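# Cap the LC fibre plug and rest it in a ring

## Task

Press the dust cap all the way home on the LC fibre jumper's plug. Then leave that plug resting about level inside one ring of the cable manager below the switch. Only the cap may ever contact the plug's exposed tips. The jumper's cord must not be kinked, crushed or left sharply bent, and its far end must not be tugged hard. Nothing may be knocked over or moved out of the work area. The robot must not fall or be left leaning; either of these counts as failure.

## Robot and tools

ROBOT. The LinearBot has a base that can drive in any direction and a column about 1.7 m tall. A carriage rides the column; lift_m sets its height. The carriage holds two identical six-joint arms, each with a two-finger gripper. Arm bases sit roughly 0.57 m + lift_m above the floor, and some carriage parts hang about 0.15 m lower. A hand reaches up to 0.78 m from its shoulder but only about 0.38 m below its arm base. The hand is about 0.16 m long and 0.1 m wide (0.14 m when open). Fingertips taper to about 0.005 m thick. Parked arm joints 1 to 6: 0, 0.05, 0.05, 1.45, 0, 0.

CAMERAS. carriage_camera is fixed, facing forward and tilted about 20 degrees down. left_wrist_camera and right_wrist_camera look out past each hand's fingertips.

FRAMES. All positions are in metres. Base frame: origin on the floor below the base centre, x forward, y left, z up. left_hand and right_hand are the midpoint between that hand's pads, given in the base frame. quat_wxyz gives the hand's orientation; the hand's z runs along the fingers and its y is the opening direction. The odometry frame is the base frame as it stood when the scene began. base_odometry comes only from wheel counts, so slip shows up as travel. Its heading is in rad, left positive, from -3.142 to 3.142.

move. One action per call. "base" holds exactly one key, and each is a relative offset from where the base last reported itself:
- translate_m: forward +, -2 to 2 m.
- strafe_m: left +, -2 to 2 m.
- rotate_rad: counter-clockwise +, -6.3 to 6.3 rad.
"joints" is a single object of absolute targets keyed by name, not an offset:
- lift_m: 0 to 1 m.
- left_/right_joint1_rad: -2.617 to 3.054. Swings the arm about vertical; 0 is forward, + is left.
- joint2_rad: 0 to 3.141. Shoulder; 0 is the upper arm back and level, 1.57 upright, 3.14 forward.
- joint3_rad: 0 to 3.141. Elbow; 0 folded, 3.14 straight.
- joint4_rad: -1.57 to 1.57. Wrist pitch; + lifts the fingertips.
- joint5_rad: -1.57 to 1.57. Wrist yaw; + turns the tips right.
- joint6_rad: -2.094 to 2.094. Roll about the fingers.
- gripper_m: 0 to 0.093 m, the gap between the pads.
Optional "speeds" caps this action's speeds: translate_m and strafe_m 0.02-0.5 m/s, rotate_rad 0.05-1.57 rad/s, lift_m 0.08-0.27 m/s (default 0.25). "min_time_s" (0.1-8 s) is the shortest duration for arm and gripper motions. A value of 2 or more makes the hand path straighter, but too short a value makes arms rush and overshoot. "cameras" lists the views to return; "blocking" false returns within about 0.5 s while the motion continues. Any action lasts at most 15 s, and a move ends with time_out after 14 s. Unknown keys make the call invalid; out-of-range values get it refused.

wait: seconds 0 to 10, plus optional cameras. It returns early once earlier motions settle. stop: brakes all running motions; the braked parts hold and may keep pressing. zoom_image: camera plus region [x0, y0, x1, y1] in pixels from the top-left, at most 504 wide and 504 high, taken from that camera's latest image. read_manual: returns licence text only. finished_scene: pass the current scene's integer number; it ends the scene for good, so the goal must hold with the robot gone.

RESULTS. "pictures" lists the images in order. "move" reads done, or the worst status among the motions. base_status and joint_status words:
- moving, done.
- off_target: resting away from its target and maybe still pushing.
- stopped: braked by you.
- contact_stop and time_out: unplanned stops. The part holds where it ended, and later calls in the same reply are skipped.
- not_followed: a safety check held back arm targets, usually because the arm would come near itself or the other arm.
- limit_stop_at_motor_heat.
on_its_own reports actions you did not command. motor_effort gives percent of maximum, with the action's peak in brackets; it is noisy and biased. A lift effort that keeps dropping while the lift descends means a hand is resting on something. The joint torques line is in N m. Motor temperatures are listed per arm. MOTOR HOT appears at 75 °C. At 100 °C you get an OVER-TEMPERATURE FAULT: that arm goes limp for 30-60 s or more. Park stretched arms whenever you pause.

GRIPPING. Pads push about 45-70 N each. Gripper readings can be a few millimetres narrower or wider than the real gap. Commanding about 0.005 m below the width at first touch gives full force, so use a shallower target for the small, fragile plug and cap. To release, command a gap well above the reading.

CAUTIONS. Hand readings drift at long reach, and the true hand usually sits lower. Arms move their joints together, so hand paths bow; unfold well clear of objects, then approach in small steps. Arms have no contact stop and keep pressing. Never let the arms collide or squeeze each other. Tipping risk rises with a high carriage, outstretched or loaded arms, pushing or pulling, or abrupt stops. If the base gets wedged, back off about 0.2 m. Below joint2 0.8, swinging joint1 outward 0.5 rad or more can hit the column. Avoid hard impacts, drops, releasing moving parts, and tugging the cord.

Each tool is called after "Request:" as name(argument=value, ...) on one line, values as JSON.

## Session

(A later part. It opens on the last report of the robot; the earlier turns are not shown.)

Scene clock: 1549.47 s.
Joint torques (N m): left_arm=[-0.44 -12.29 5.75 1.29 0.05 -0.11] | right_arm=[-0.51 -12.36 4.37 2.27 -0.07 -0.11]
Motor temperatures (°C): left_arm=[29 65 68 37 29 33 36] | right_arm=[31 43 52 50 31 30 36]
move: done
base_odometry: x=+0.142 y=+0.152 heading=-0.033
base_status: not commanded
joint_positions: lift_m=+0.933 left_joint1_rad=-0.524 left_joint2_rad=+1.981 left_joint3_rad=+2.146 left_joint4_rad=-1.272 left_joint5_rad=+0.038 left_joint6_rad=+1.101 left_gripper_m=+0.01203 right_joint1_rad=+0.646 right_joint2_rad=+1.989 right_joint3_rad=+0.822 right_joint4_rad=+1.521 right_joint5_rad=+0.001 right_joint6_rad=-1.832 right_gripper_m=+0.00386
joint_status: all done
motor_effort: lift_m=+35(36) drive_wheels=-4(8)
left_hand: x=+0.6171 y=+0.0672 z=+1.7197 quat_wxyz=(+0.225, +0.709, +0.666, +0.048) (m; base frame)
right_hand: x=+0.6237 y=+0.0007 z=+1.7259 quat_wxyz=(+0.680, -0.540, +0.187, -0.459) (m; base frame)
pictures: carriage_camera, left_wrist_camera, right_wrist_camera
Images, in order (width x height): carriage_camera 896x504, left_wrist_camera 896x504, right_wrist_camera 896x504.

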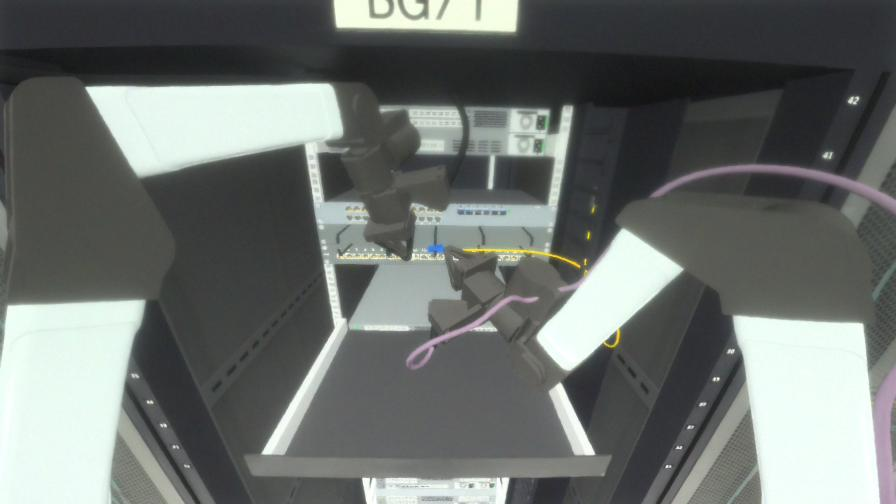

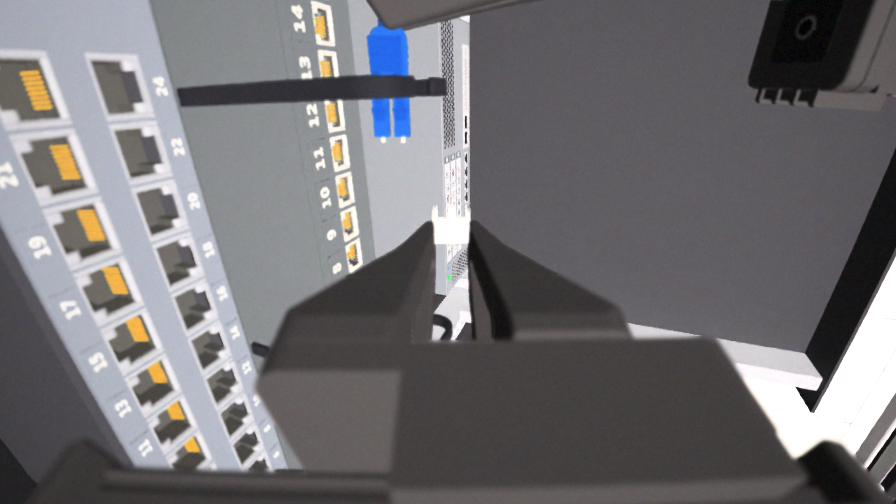

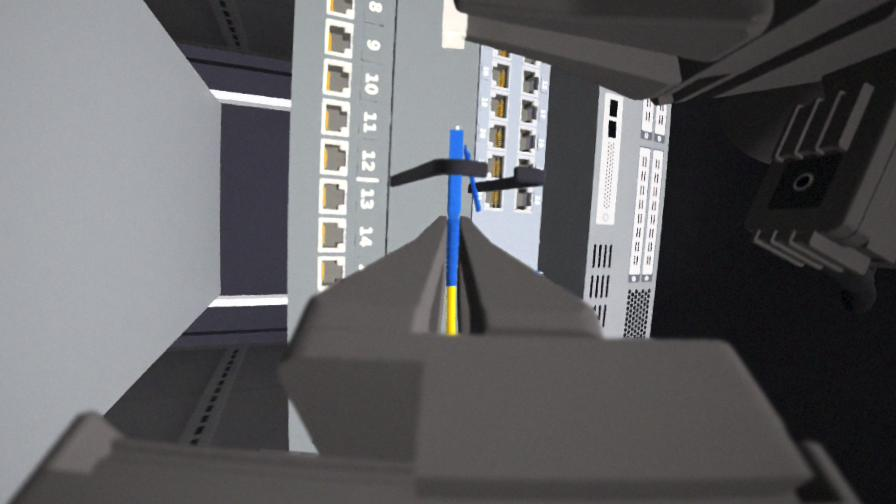

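Request:
move(joints={"right_joint5_rad": -0.045}, min_time_s=1, cameras=["left_wrist_camera", "right_wrist_camera"])

Request:
zoom_image(camera="left_wrist_camera", region=[330, 50, 490, 260])

Request:
zoom_image(camera="right_wrist_camera", region=[400, 0, 560, 160])

Scene clock: 1561.87 s.
Joint torques (N m): left_arm=[-0.46 -12.3 5.74 1.29 0.05 -0.11] | right_arm=[-0.53 -12.34 4.36 2.27 -0.06 -0.11]
Motor temperatures (°C): left_arm=[29 64 65 36 29 33 36] | right_arm=[31 47 50 50 31 30 36]
move: done
base_odometry: x=+0.142 y=+0.152 heading=-0.033
base_status: not commanded
joint_positions: lift_m=+0.933 left_joint1_rad=-0.524 left_joint2_rad=+1.981 left_joint3_rad=+2.146 left_joint4_rad=-1.272 left_joint5_rad=+0.038 left_joint6_rad=+1.101 left_gripper_m=+0.01203 right_joint1_rad=+0.646 right_joint2_rad=+1.989 right_joint3_rad=+0.822 right_joint4_rad=+1.521 right_joint5_rad=-0.034 right_joint6_rad=-1.832 right_gripper_m=+0.00386
joint_status: all done
motor_effort: lift_m=+35(36) drive_wheels=-4(8)
left_hand: x=+0.6171 y=+0.0672 z=+1.7197 quat_wxyz=(+0.225, +0.709, +0.666, +0.048) (m; base frame)
right_hand: x=+0.6200 y=+0.0054 z=+1.7258 quat_wxyz=(+0.686, -0.545, +0.173, -0.451) (m; base frame)
pictures: left_wrist_camera, right_wrist_camera
Images, in order (width x height): left_wrist_camera 896x504, right_wrist_camera 896x504.

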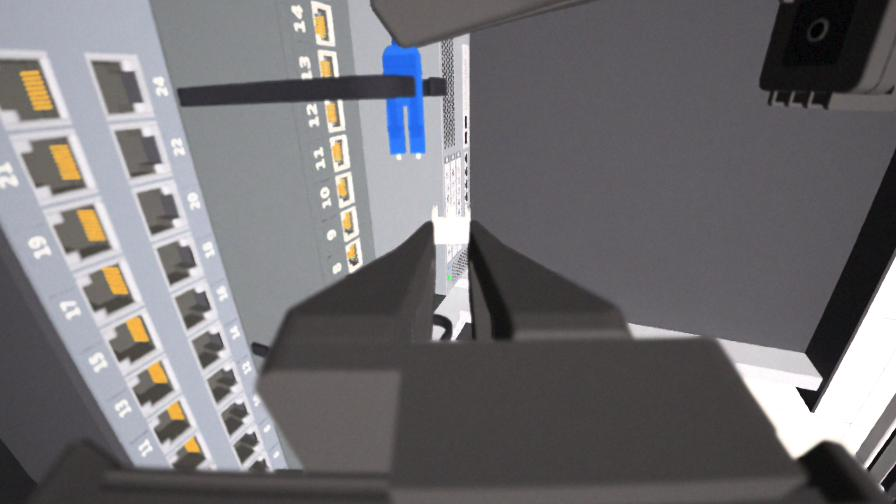

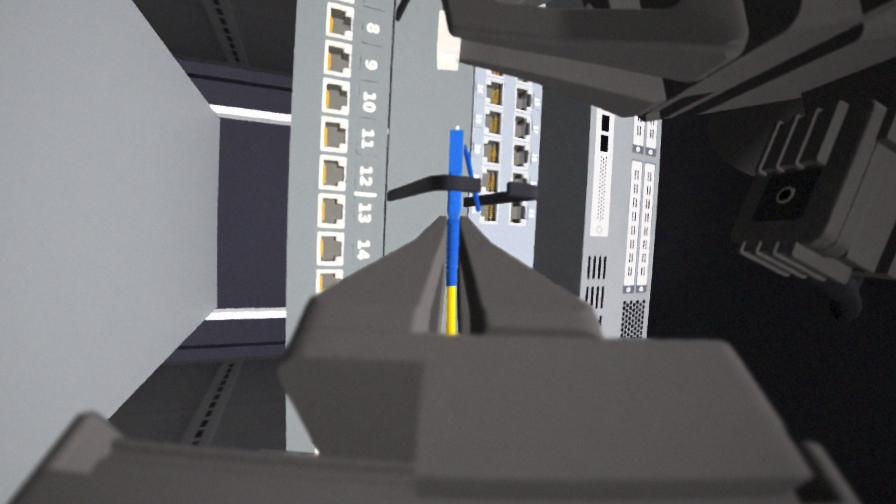

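Scaled by 2.400 from the camera's 896x504 image, which has a finer 1280x720 frame.

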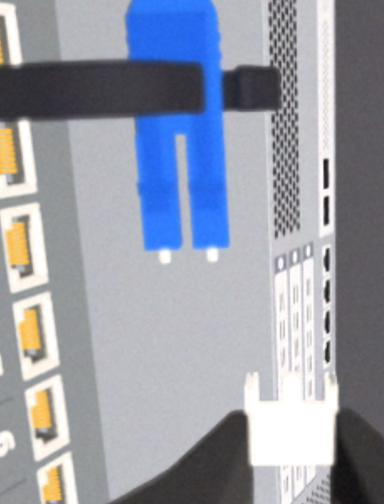

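Scaled by 3.150 from the camera's 896x504 image, which has a finer 1280x720 frame.

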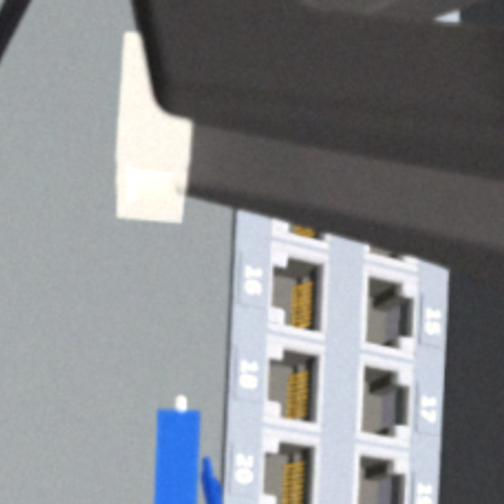

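Request:
move(joints={"left_joint1_rad": -0.537, "left_joint2_rad": 2.0, "left_joint3_rad": 2.245, "left_joint4_rad": -1.228, "left_joint5_rad": 0.03, "left_joint6_rad": 1.086}, min_time_s=2, cameras=["left_wrist_camera", "right_wrist_camera"])

Request:
zoom_image(camera="left_wrist_camera", region=[370, 90, 530, 250])

Request:
zoom_image(camera="right_wrist_camera", region=[390, 40, 530, 180])

Scene clock: 1601.87 s.
Joint torques (N m): left_arm=[-0.75 -9.47 12.01 1.45 0.05 -0.12] | right_arm=[-0.53 -12.34 4.38 2.27 -0.07 -0.11]
Motor temperatures (°C): left_arm=[29 65 60 36 29 33 36] | right_arm=[31 52 47 48 31 30 36]
move: done
base_odometry: x=+0.142 y=+0.152 heading=-0.033
base_status: not commanded
joint_positions: lift_m=+0.933 left_joint1_rad=-0.527 left_joint2_rad=+1.999 left_joint3_rad=+2.190 left_joint4_rad=-1.243 left_joint5_rad=+0.038 left_joint6_rad=+1.097 left_gripper_m=+0.01203 right_joint1_rad=+0.646 right_joint2_rad=+1.989 right_joint3_rad=+0.822 right_joint4_rad=+1.521 right_joint5_rad=-0.035 right_joint6_rad=-1.832 right_gripper_m=+0.00386
joint_status: all done
motor_effort: lift_m=+35(36) drive_wheels=-3(9)
left_hand: x=+0.6282 y=+0.0587 z=+1.7301 quat_wxyz=(+0.251, +0.705, +0.661, +0.054) (m; base frame)
right_hand: x=+0.6199 y=+0.0056 z=+1.7258 quat_wxyz=(+0.686, -0.545, +0.173, -0.450) (m; base frame)
pictures: left_wrist_camera, right_wrist_camera
Images, in order (width x height): left_wrist_camera 896x504, right_wrist_camera 896x504.

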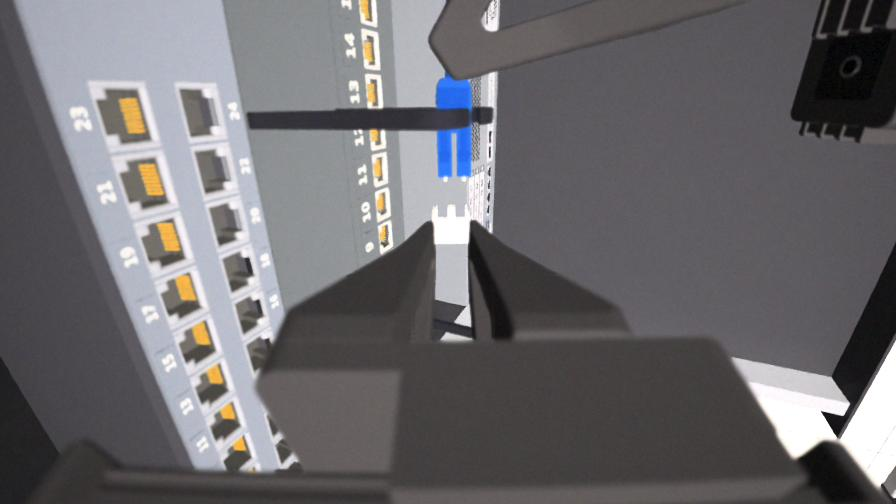

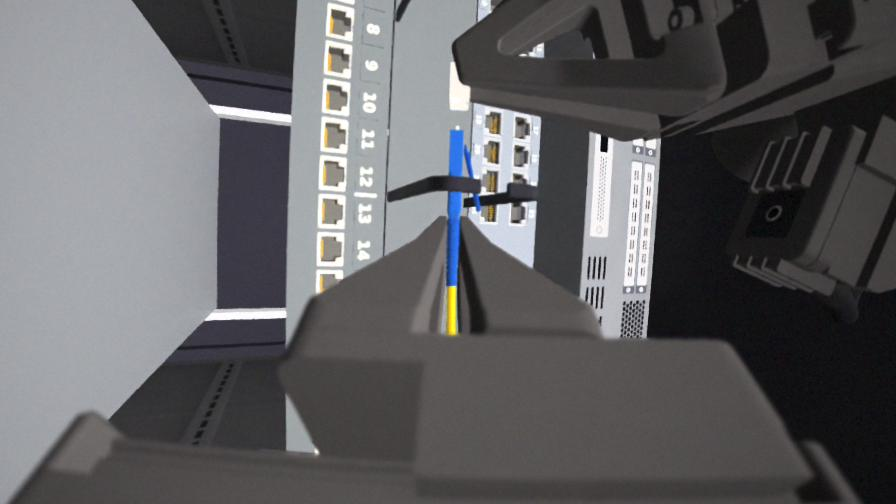

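Scaled by 3.150 from the camera's 896x504 image, which has a finer 1280x720 frame.

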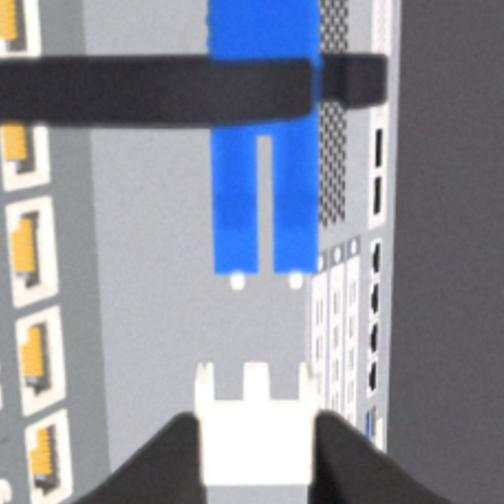

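Scaled by 3.600 from the camera's 896x504 image, which has a finer 1280x720 frame.

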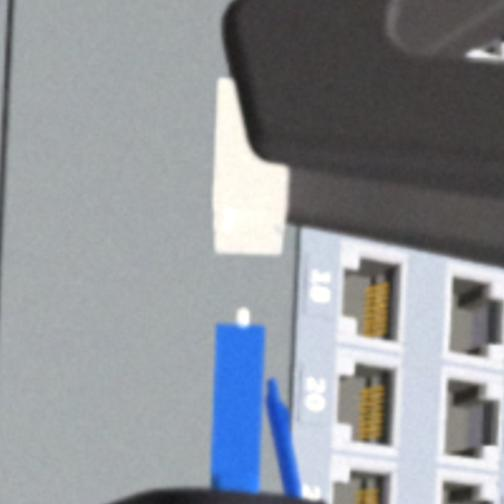

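Request:
move(joints={"left_joint1_rad": -0.547, "left_joint4_rad": -1.222}, min_time_s=1, cameras=["left_wrist_camera", "right_wrist_camera"])

Request:
zoom_image(camera="left_wrist_camera", region=[370, 90, 530, 250])

Request:
zoom_image(camera="right_wrist_camera", region=[390, 40, 530, 180])

Scene clock: 1628.13 s.
Joint torques (N m): left_arm=[-1.2 -9.48 12.01 1.44 0.06 -0.12] | right_arm=[-0.54 -12.33 4.36 2.27 -0.08 -0.11]
Motor temperatures (°C): left_arm=[29 65 68 38 29 33 36] | right_arm=[31 53 46 48 31 30 36]
move: done
base_odometry: x=+0.142 y=+0.152 heading=-0.033
base_status: not commanded
joint_positions: lift_m=+0.933 left_joint1_rad=-0.531 left_joint2_rad=+1.999 left_joint3_rad=+2.190 left_joint4_rad=-1.237 left_joint5_rad=+0.038 left_joint6_rad=+1.097 left_gripper_m=+0.01203 right_joint1_rad=+0.646 right_joint2_rad=+1.989 right_joint3_rad=+0.822 right_joint4_rad=+1.521 right_joint5_rad=-0.035 right_joint6_rad=-1.832 right_gripper_m=+0.00386
joint_status: all done
motor_effort: lift_m=+36(36) drive_wheels=-2(8)
left_hand: x=+0.6283 y=+0.0565 z=+1.7308 quat_wxyz=(+0.254, +0.706, +0.659, +0.055) (m; base frame)
right_hand: x=+0.6199 y=+0.0056 z=+1.7258 quat_wxyz=(+0.686, -0.545, +0.173, -0.450) (m; base frame)
pictures: left_wrist_camera, right_wrist_camera
Images, in order (width x height): left_wrist_camera 896x504, right_wrist_camera 896x504.

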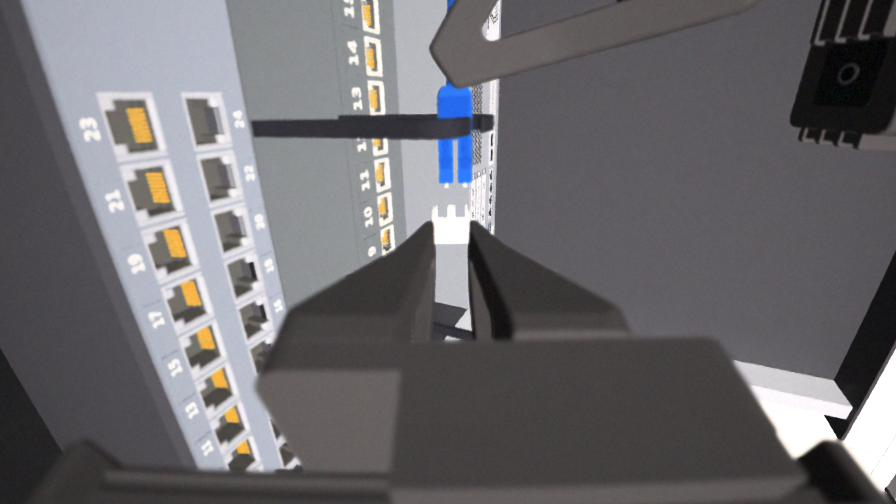

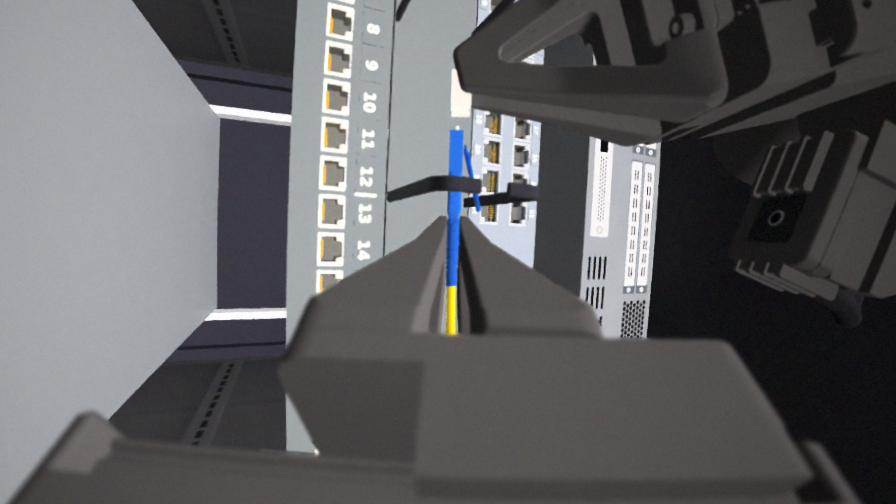

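Scaled by 3.150 from the camera's 896x504 image, which has a finer 1280x720 frame.

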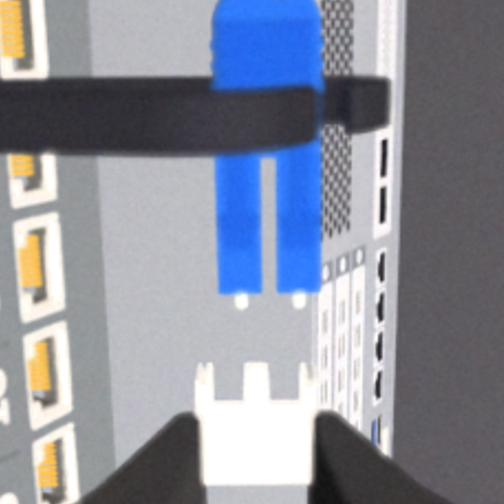

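Scaled by 3.600 from the camera's 896x504 image, which has a finer 1280x720 frame.

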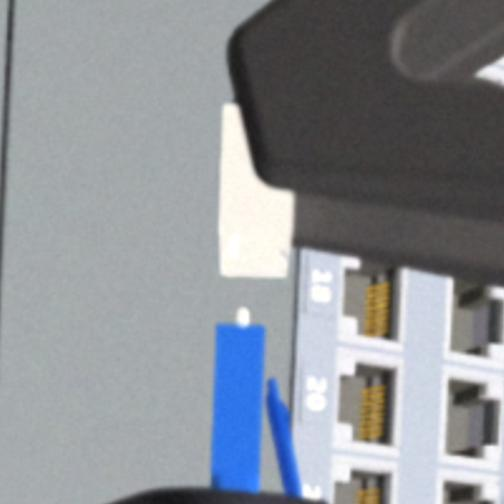

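Request:
move(joints={"left_joint1_rad": -0.553, "left_joint2_rad": 2.005}, min_time_s=1, cameras=["left_wrist_camera", "right_wrist_camera"])

Request:
zoom_image(camera="left_wrist_camera", region=[400, 130, 500, 250])

Request:
zoom_image(camera="right_wrist_camera", region=[410, 60, 510, 160])

Scene clock: 1656.33 s.
Joint torques (N m): left_arm=[-1.14 -9.35 11.63 1.45 0.05 -0.12] | right_arm=[-0.51 -12.31 4.37 2.28 -0.07 -0.11]
Motor temperatures (°C): left_arm=[29 65 71 38 29 33 37] | right_arm=[31 54 45 48 31 30 36]
move: done
base_odometry: x=+0.142 y=+0.152 heading=-0.033
base_status: not commanded
joint_positions: lift_m=+0.933 left_joint1_rad=-0.538 left_joint2_rad=+2.003 left_joint3_rad=+2.194 left_joint4_rad=-1.237 left_joint5_rad=+0.038 left_joint6_rad=+1.097 left_gripper_m=+0.01203 right_joint1_rad=+0.646 right_joint2_rad=+1.989 right_joint3_rad=+0.822 right_joint4_rad=+1.521 right_joint5_rad=-0.035 right_joint6_rad=-1.832 right_gripper_m=+0.00386
joint_status: all done
motor_effort: lift_m=+35(36) drive_wheels=-5(8)
left_hand: x=+0.6274 y=+0.0530 z=+1.7309 quat_wxyz=(+0.255, +0.708, +0.657, +0.054) (m; base frame)
right_hand: x=+0.6199 y=+0.0056 z=+1.7258 quat_wxyz=(+0.686, -0.545, +0.173, -0.450) (m; base frame)
pictures: left_wrist_camera, right_wrist_camera
Images, in order (width x height): left_wrist_camera 896x504, right_wrist_camera 896x504.

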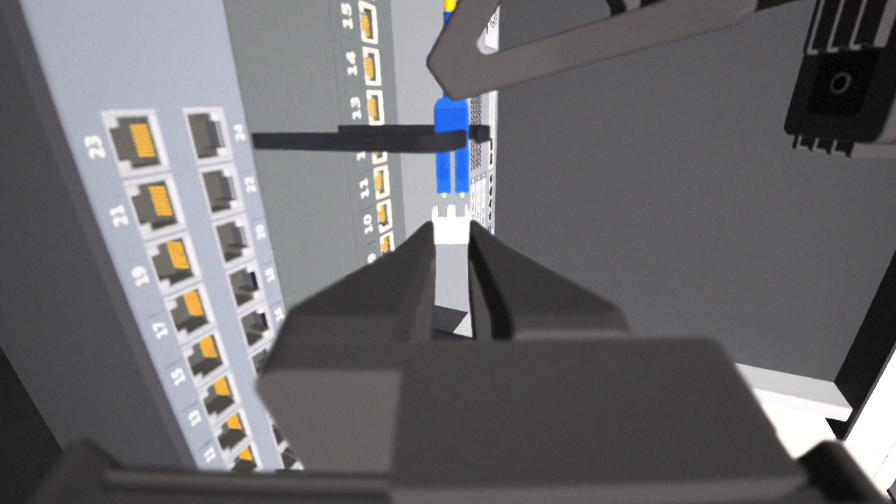

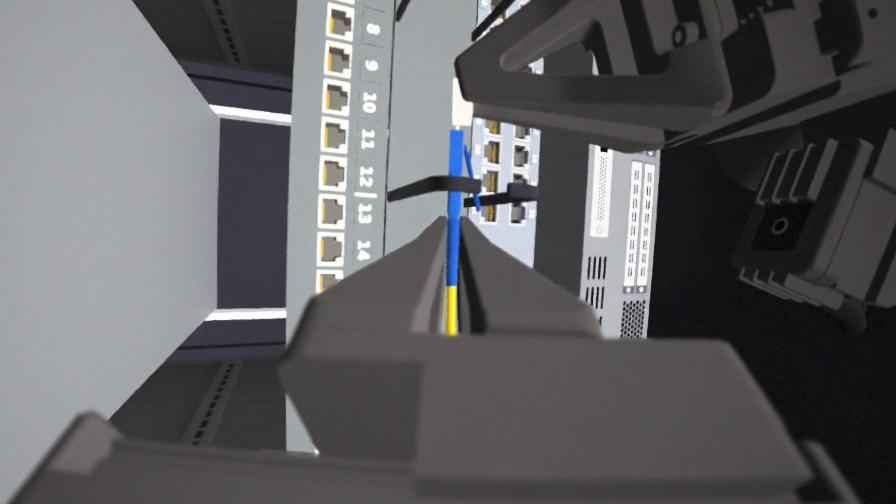

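Scaled by 4.200 from the camera's 896x504 image, which has a finer 1280x720 frame.

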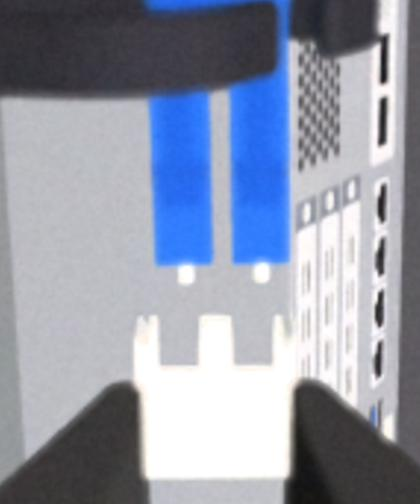

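Scaled by 5.040 from the camera's 896x504 image, which has a finer 1280x720 frame.

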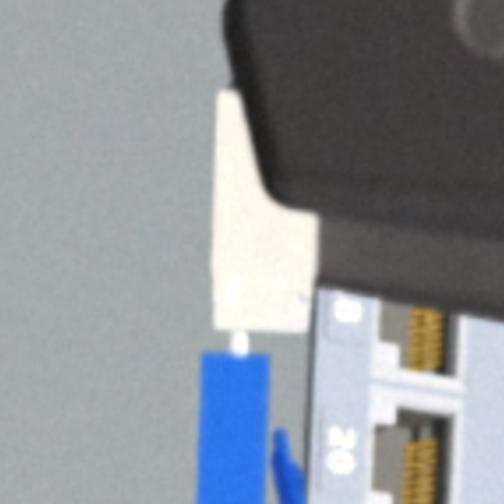

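Request:
move(joints={"left_joint2_rad": 2.0095}, min_time_s=1, cameras=["left_wrist_camera", "right_wrist_camera"])

Request:
zoom_image(camera="left_wrist_camera", region=[400, 130, 500, 250])

Request:
zoom_image(camera="right_wrist_camera", region=[410, 60, 510, 160])

Scene clock: 1667.80 s.
Joint torques (N m): left_arm=[-1.14 -8.99 11.66 1.45 0.05 -0.12] | right_arm=[-0.51 -12.36 4.37 2.26 -0.08 -0.11]
Motor temperatures (°C): left_arm=[29 63 71 38 29 33 37] | right_arm=[31 54 45 48 31 30 36]
move: done
base_odometry: x=+0.142 y=+0.152 heading=-0.033
base_status: not commanded
joint_positions: lift_m=+0.933 left_joint1_rad=-0.538 left_joint2_rad=+2.003 left_joint3_rad=+2.194 left_joint4_rad=-1.237 left_joint5_rad=+0.038 left_joint6_rad=+1.097 left_gripper_m=+0.01203 right_joint1_rad=+0.646 right_joint2_rad=+1.989 right_joint3_rad=+0.822 right_joint4_rad=+1.521 right_joint5_rad=-0.035 right_joint6_rad=-1.832 right_gripper_m=+0.00386
joint_status: all done
motor_effort: lift_m=+35(36) drive_wheels=-1(7)
left_hand: x=+0.6274 y=+0.0530 z=+1.7309 quat_wxyz=(+0.255, +0.708, +0.657, +0.054) (m; base frame)
right_hand: x=+0.6199 y=+0.0056 z=+1.7258 quat_wxyz=(+0.686, -0.545, +0.173, -0.450) (m; base frame)
pictures: left_wrist_camera, right_wrist_camera
Images, in order (width x height): left_wrist_camera 896x504, right_wrist_camera 896x504.

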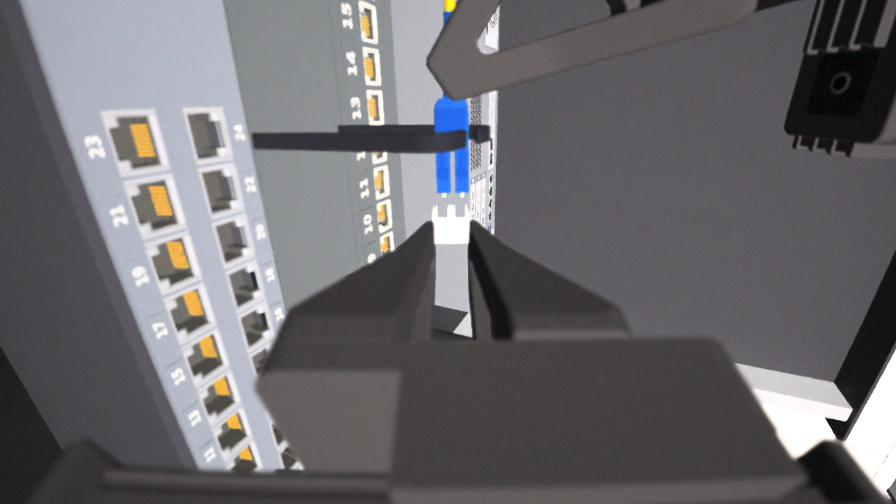

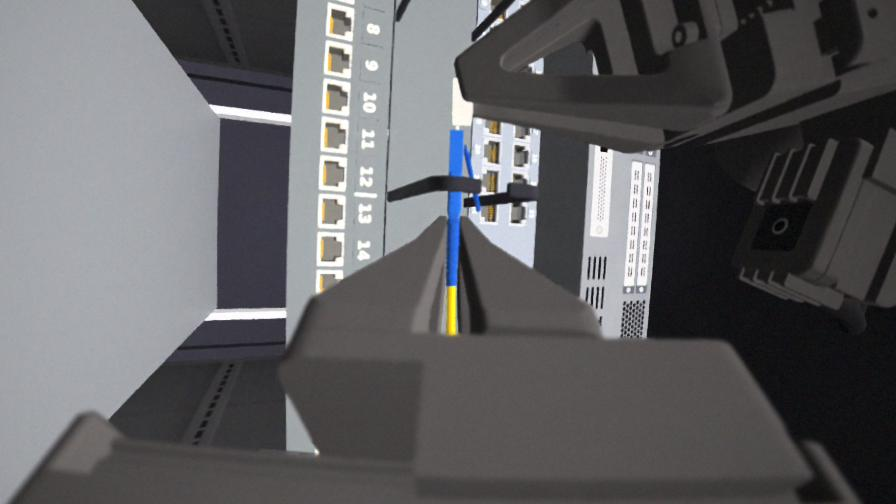

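Scaled by 4.200 from the camera's 896x504 image, which has a finer 1280x720 frame.

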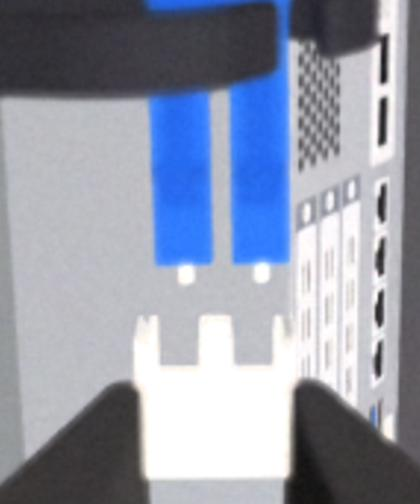

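Scaled by 5.040 from the camera's 896x504 image, which has a finer 1280x720 frame.

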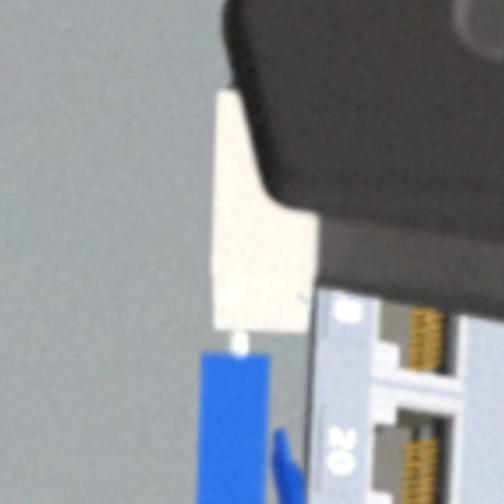

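Request:
move(joints={"right_joint4_rad": 1.531}, min_time_s=1, cameras=["left_wrist_camera", "right_wrist_camera"])

Request:
zoom_image(camera="left_wrist_camera", region=[400, 130, 500, 250])

Request:
zoom_image(camera="right_wrist_camera", region=[410, 60, 510, 160])

Scene clock: 1682.97 s.
Joint torques (N m): left_arm=[-1.11 -9.01 11.63 1.44 0.05 -0.12] | right_arm=[-0.51 -12.34 4.37 2.4 -0.08 -0.11]
Motor temperatures (°C): left_arm=[29 61 71 38 29 33 37] | right_arm=[31 54 45 48 31 30 36]
move: done
base_odometry: x=+0.142 y=+0.152 heading=-0.033
base_status: not commanded
joint_positions: lift_m=+0.933 left_joint1_rad=-0.538 left_joint2_rad=+2.003 left_joint3_rad=+2.194 left_joint4_rad=-1.237 left_joint5_rad=+0.038 left_joint6_rad=+1.097 left_gripper_m=+0.01203 right_joint1_rad=+0.646 right_joint2_rad=+1.989 right_joint3_rad=+0.822 right_joint4_rad=+1.528 right_joint5_rad=-0.035 right_joint6_rad=-1.832 right_gripper_m=+0.00386
joint_status: all done
motor_effort: lift_m=+35(36) drive_wheels=-2(8)
left_hand: x=+0.6274 y=+0.0530 z=+1.7309 quat_wxyz=(+0.255, +0.708, +0.657, +0.054) (m; base frame)
right_hand: x=+0.6193 y=+0.0052 z=+1.7276 quat_wxyz=(+0.688, -0.542, +0.172, -0.452) (m; base frame)
pictures: left_wrist_camera, right_wrist_camera
Images, in order (width x height): left_wrist_camera 896x504, right_wrist_camera 896x504.

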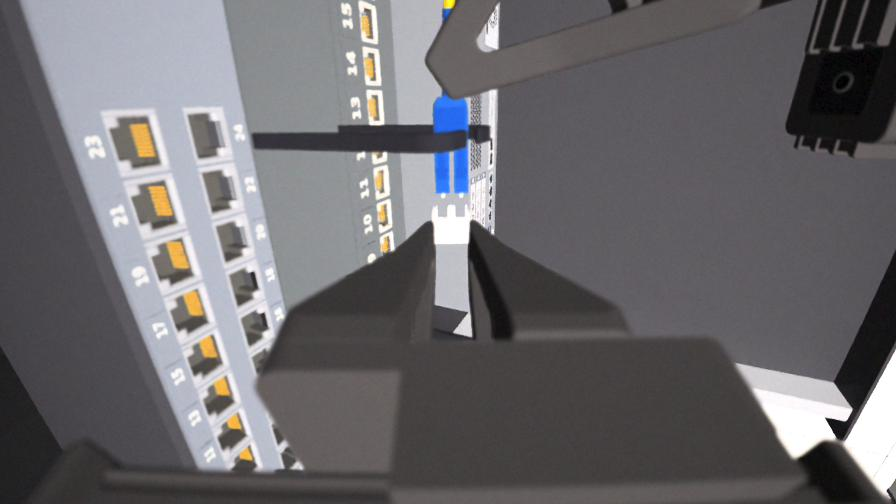

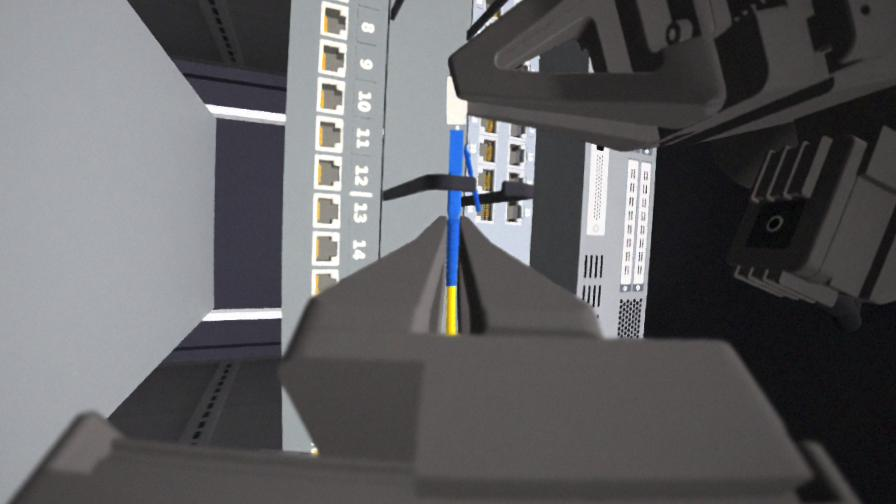

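Scaled by 4.200 from the camera's 896x504 image, which has a finer 1280x720 frame.

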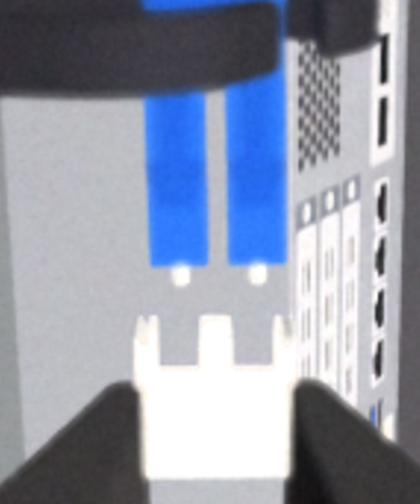

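Scaled by 5.040 from the camera's 896x504 image, which has a finer 1280x720 frame.

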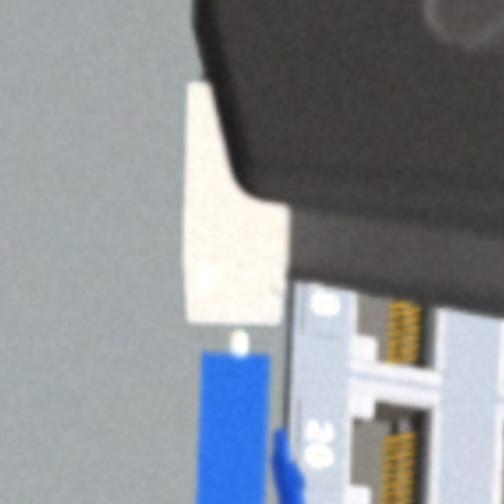

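Request:
move(joints={"left_joint1_rad": -0.563, "left_joint5_rad": 0.02, "right_joint1_rad": 0.663, "right_joint5_rad": -0.018}, min_time_s=1.5, cameras=["left_wrist_camera", "right_wrist_camera"])

Request:
zoom_image(camera="left_wrist_camera", region=[400, 130, 500, 250])

Request:
zoom_image(camera="right_wrist_camera", region=[410, 60, 510, 160])

Scene clock: 1720.43 s.
Joint torques (N m): left_arm=[-1.22 -9.02 11.66 1.45 0 -0.12] | right_arm=[0.62 -12.33 4.36 2.4 0.12 -0.11]
Motor temperatures (°C): left_arm=[29 59 71 39 29 33 37] | right_arm=[31 55 44 51 31 30 36]
move: done
base_odometry: x=+0.142 y=+0.152 heading=-0.033
base_status: not commanded
joint_positions: lift_m=+0.933 left_joint1_rad=-0.548 left_joint2_rad=+2.003 left_joint3_rad=+2.194 left_joint4_rad=-1.237 left_joint5_rad=+0.033 left_joint6_rad=+1.097 left_gripper_m=+0.01203 right_joint1_rad=+0.656 right_joint2_rad=+1.989 right_joint3_rad=+0.822 right_joint4_rad=+1.529 right_joint5_rad=-0.026 right_joint6_rad=-1.832 right_gripper_m=+0.00386
joint_status: all done
motor_effort: lift_m=+35(36) drive_wheels=-5(8)
left_hand: x=+0.6255 y=+0.0500 z=+1.7309 quat_wxyz=(+0.254, +0.711, +0.654, +0.055) (m; base frame)
right_hand: x=+0.6170 y=+0.0082 z=+1.7277 quat_wxyz=(+0.689, -0.542, +0.172, -0.450) (m; base frame)
pictures: left_wrist_camera, right_wrist_camera
Images, in order (width x height): left_wrist_camera 896x504, right_wrist_camera 896x504.

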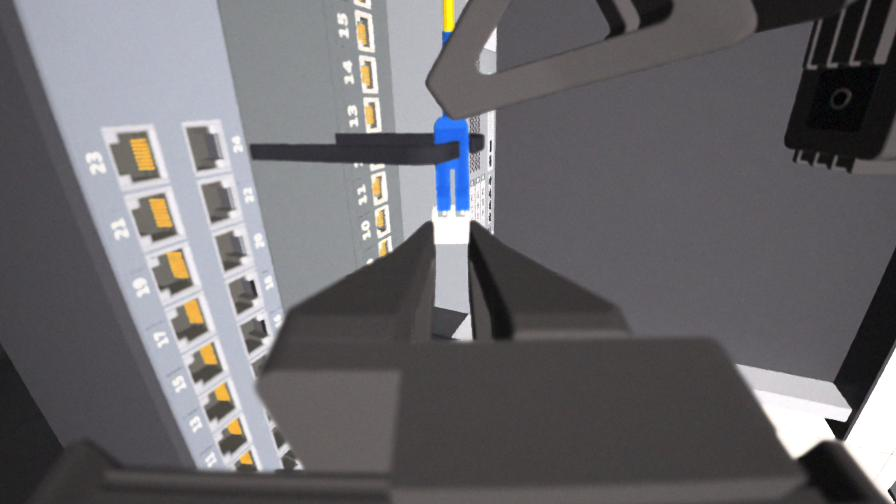

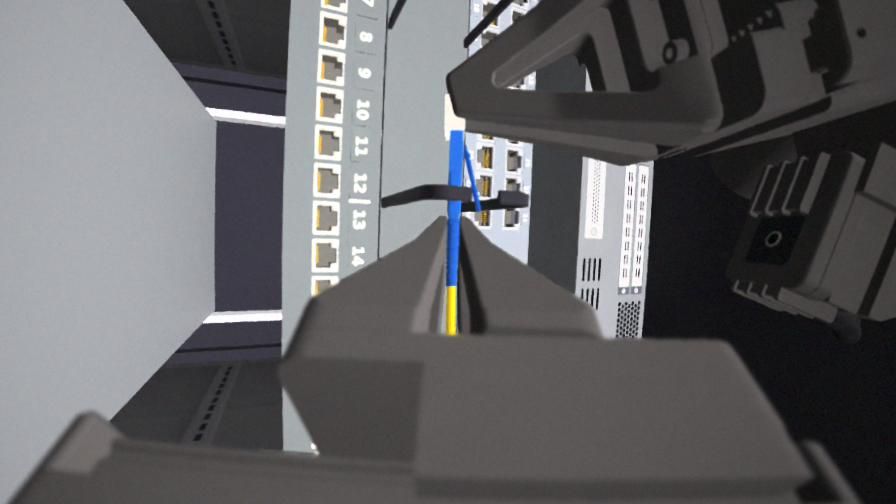

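Scaled by 4.200 from the camera's 896x504 image, which has a finer 1280x720 frame.

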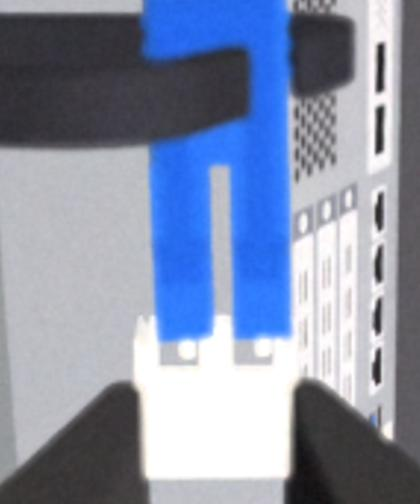

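Scaled by 5.040 from the camera's 896x504 image, which has a finer 1280x720 frame.

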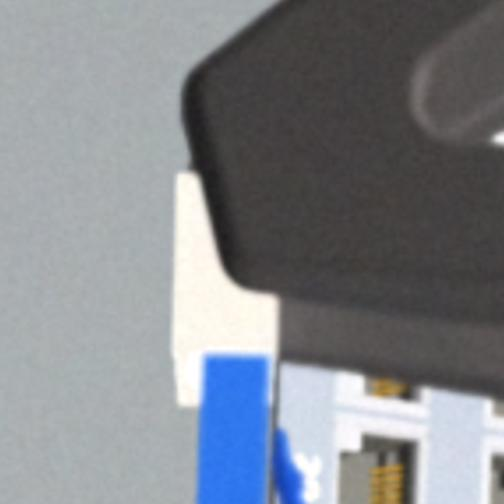

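Request:
zoom_image(camera="left_wrist_camera", region=[425, 190, 480, 250])

Request:
zoom_image(camera="right_wrist_camera", region=[435, 80, 485, 160])

Scaled by 8.400 from the camera's 896x504 image, which has a finer 1280x720 frame.

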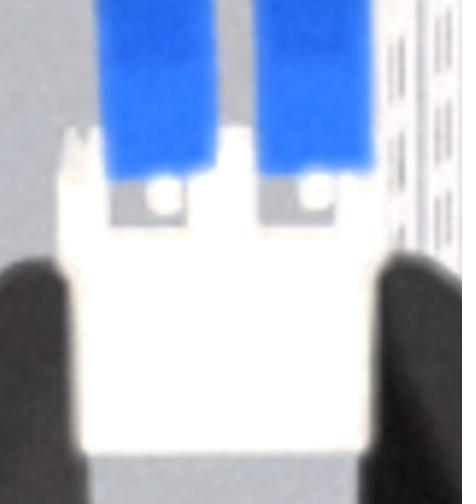

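Scaled by 6.300 from the camera's 896x504 image, which has a finer 1280x720 frame.

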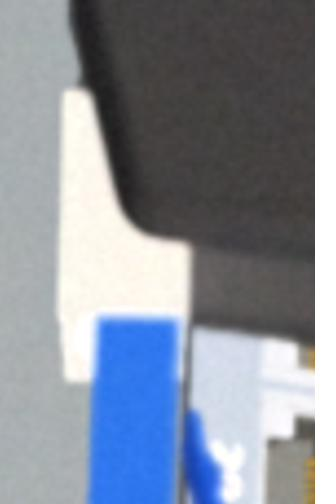

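Request:
move(joints={"left_joint1_rad": -0.573, "left_joint5_rad": 0.012, "right_joint1_rad": 0.668, "right_joint5_rad": -0.013}, min_time_s=1.5, cameras=["left_wrist_camera", "right_wrist_camera"])

Request:
zoom_image(camera="left_wrist_camera", region=[425, 190, 480, 250])

Request:
zoom_image(camera="right_wrist_camera", region=[435, 80, 485, 160])

Scene clock: 1778.37 s.
Joint torques (N m): left_arm=[-1.36 -9.02 11.62 1.44 0.08 -0.11] | right_arm=[0.83 -12.36 4.37 2.4 0.08 -0.11]
Motor temperatures (°C): left_arm=[29 59 72 39 29 33 37] | right_arm=[31 56 44 52 31 30 36]
move: done
base_odometry: x=+0.142 y=+0.152 heading=-0.033
base_status: not commanded
joint_positions: lift_m=+0.933 left_joint1_rad=-0.555 left_joint2_rad=+2.003 left_joint3_rad=+2.194 left_joint4_rad=-1.235 left_joint5_rad=+0.016 left_joint6_rad=+1.097 left_gripper_m=+0.01203 right_joint1_rad=+0.660 right_joint2_rad=+1.989 right_joint3_rad=+0.822 right_joint4_rad=+1.529 right_joint5_rad=-0.017 right_joint6_rad=-1.832 right_gripper_m=+0.00386
joint_status: all done
motor_effort: lift_m=+35(36) drive_wheels=-4(8)
left_hand: x=+0.6254 y=+0.0492 z=+1.7308 quat_wxyz=(+0.253, +0.711, +0.653, +0.062) (m; base frame)
right_hand: x=+0.6169 y=+0.0083 z=+1.7277 quat_wxyz=(+0.688, -0.541, +0.175, -0.451) (m; base frame)
pictures: left_wrist_camera, right_wrist_camera
Images, in order (width x height): left_wrist_camera 896x504, right_wrist_camera 896x504.

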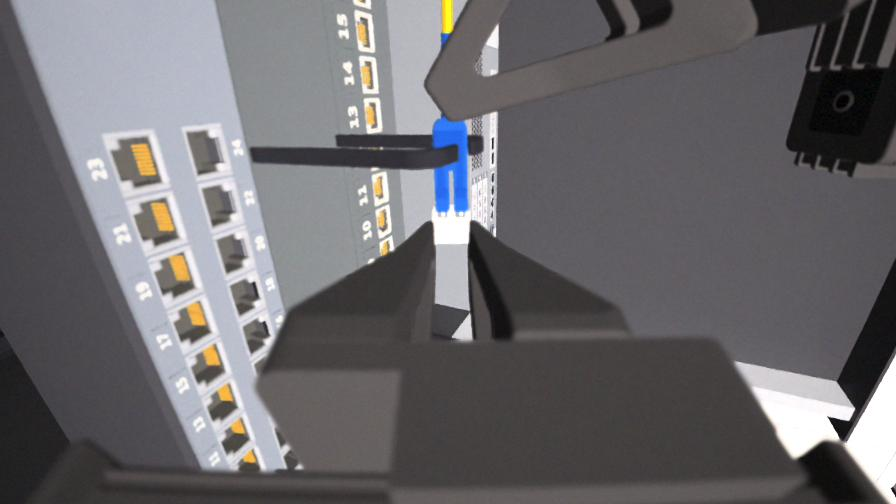

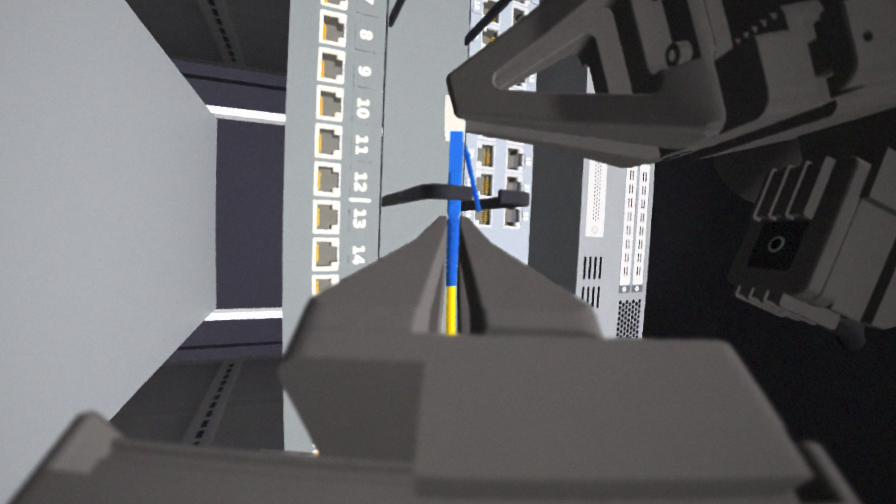

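Scaled by 8.400 from the camera's 896x504 image, which has a finer 1280x720 frame.

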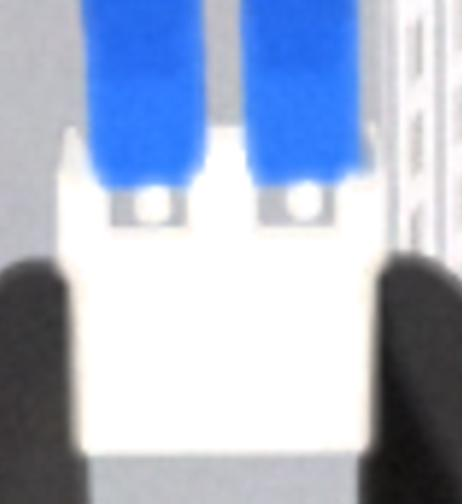

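Scaled by 6.300 from the camera's 896x504 image, which has a finer 1280x720 frame.

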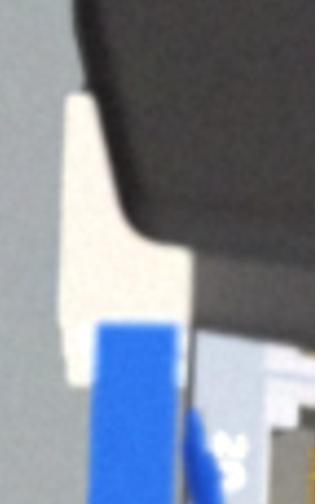

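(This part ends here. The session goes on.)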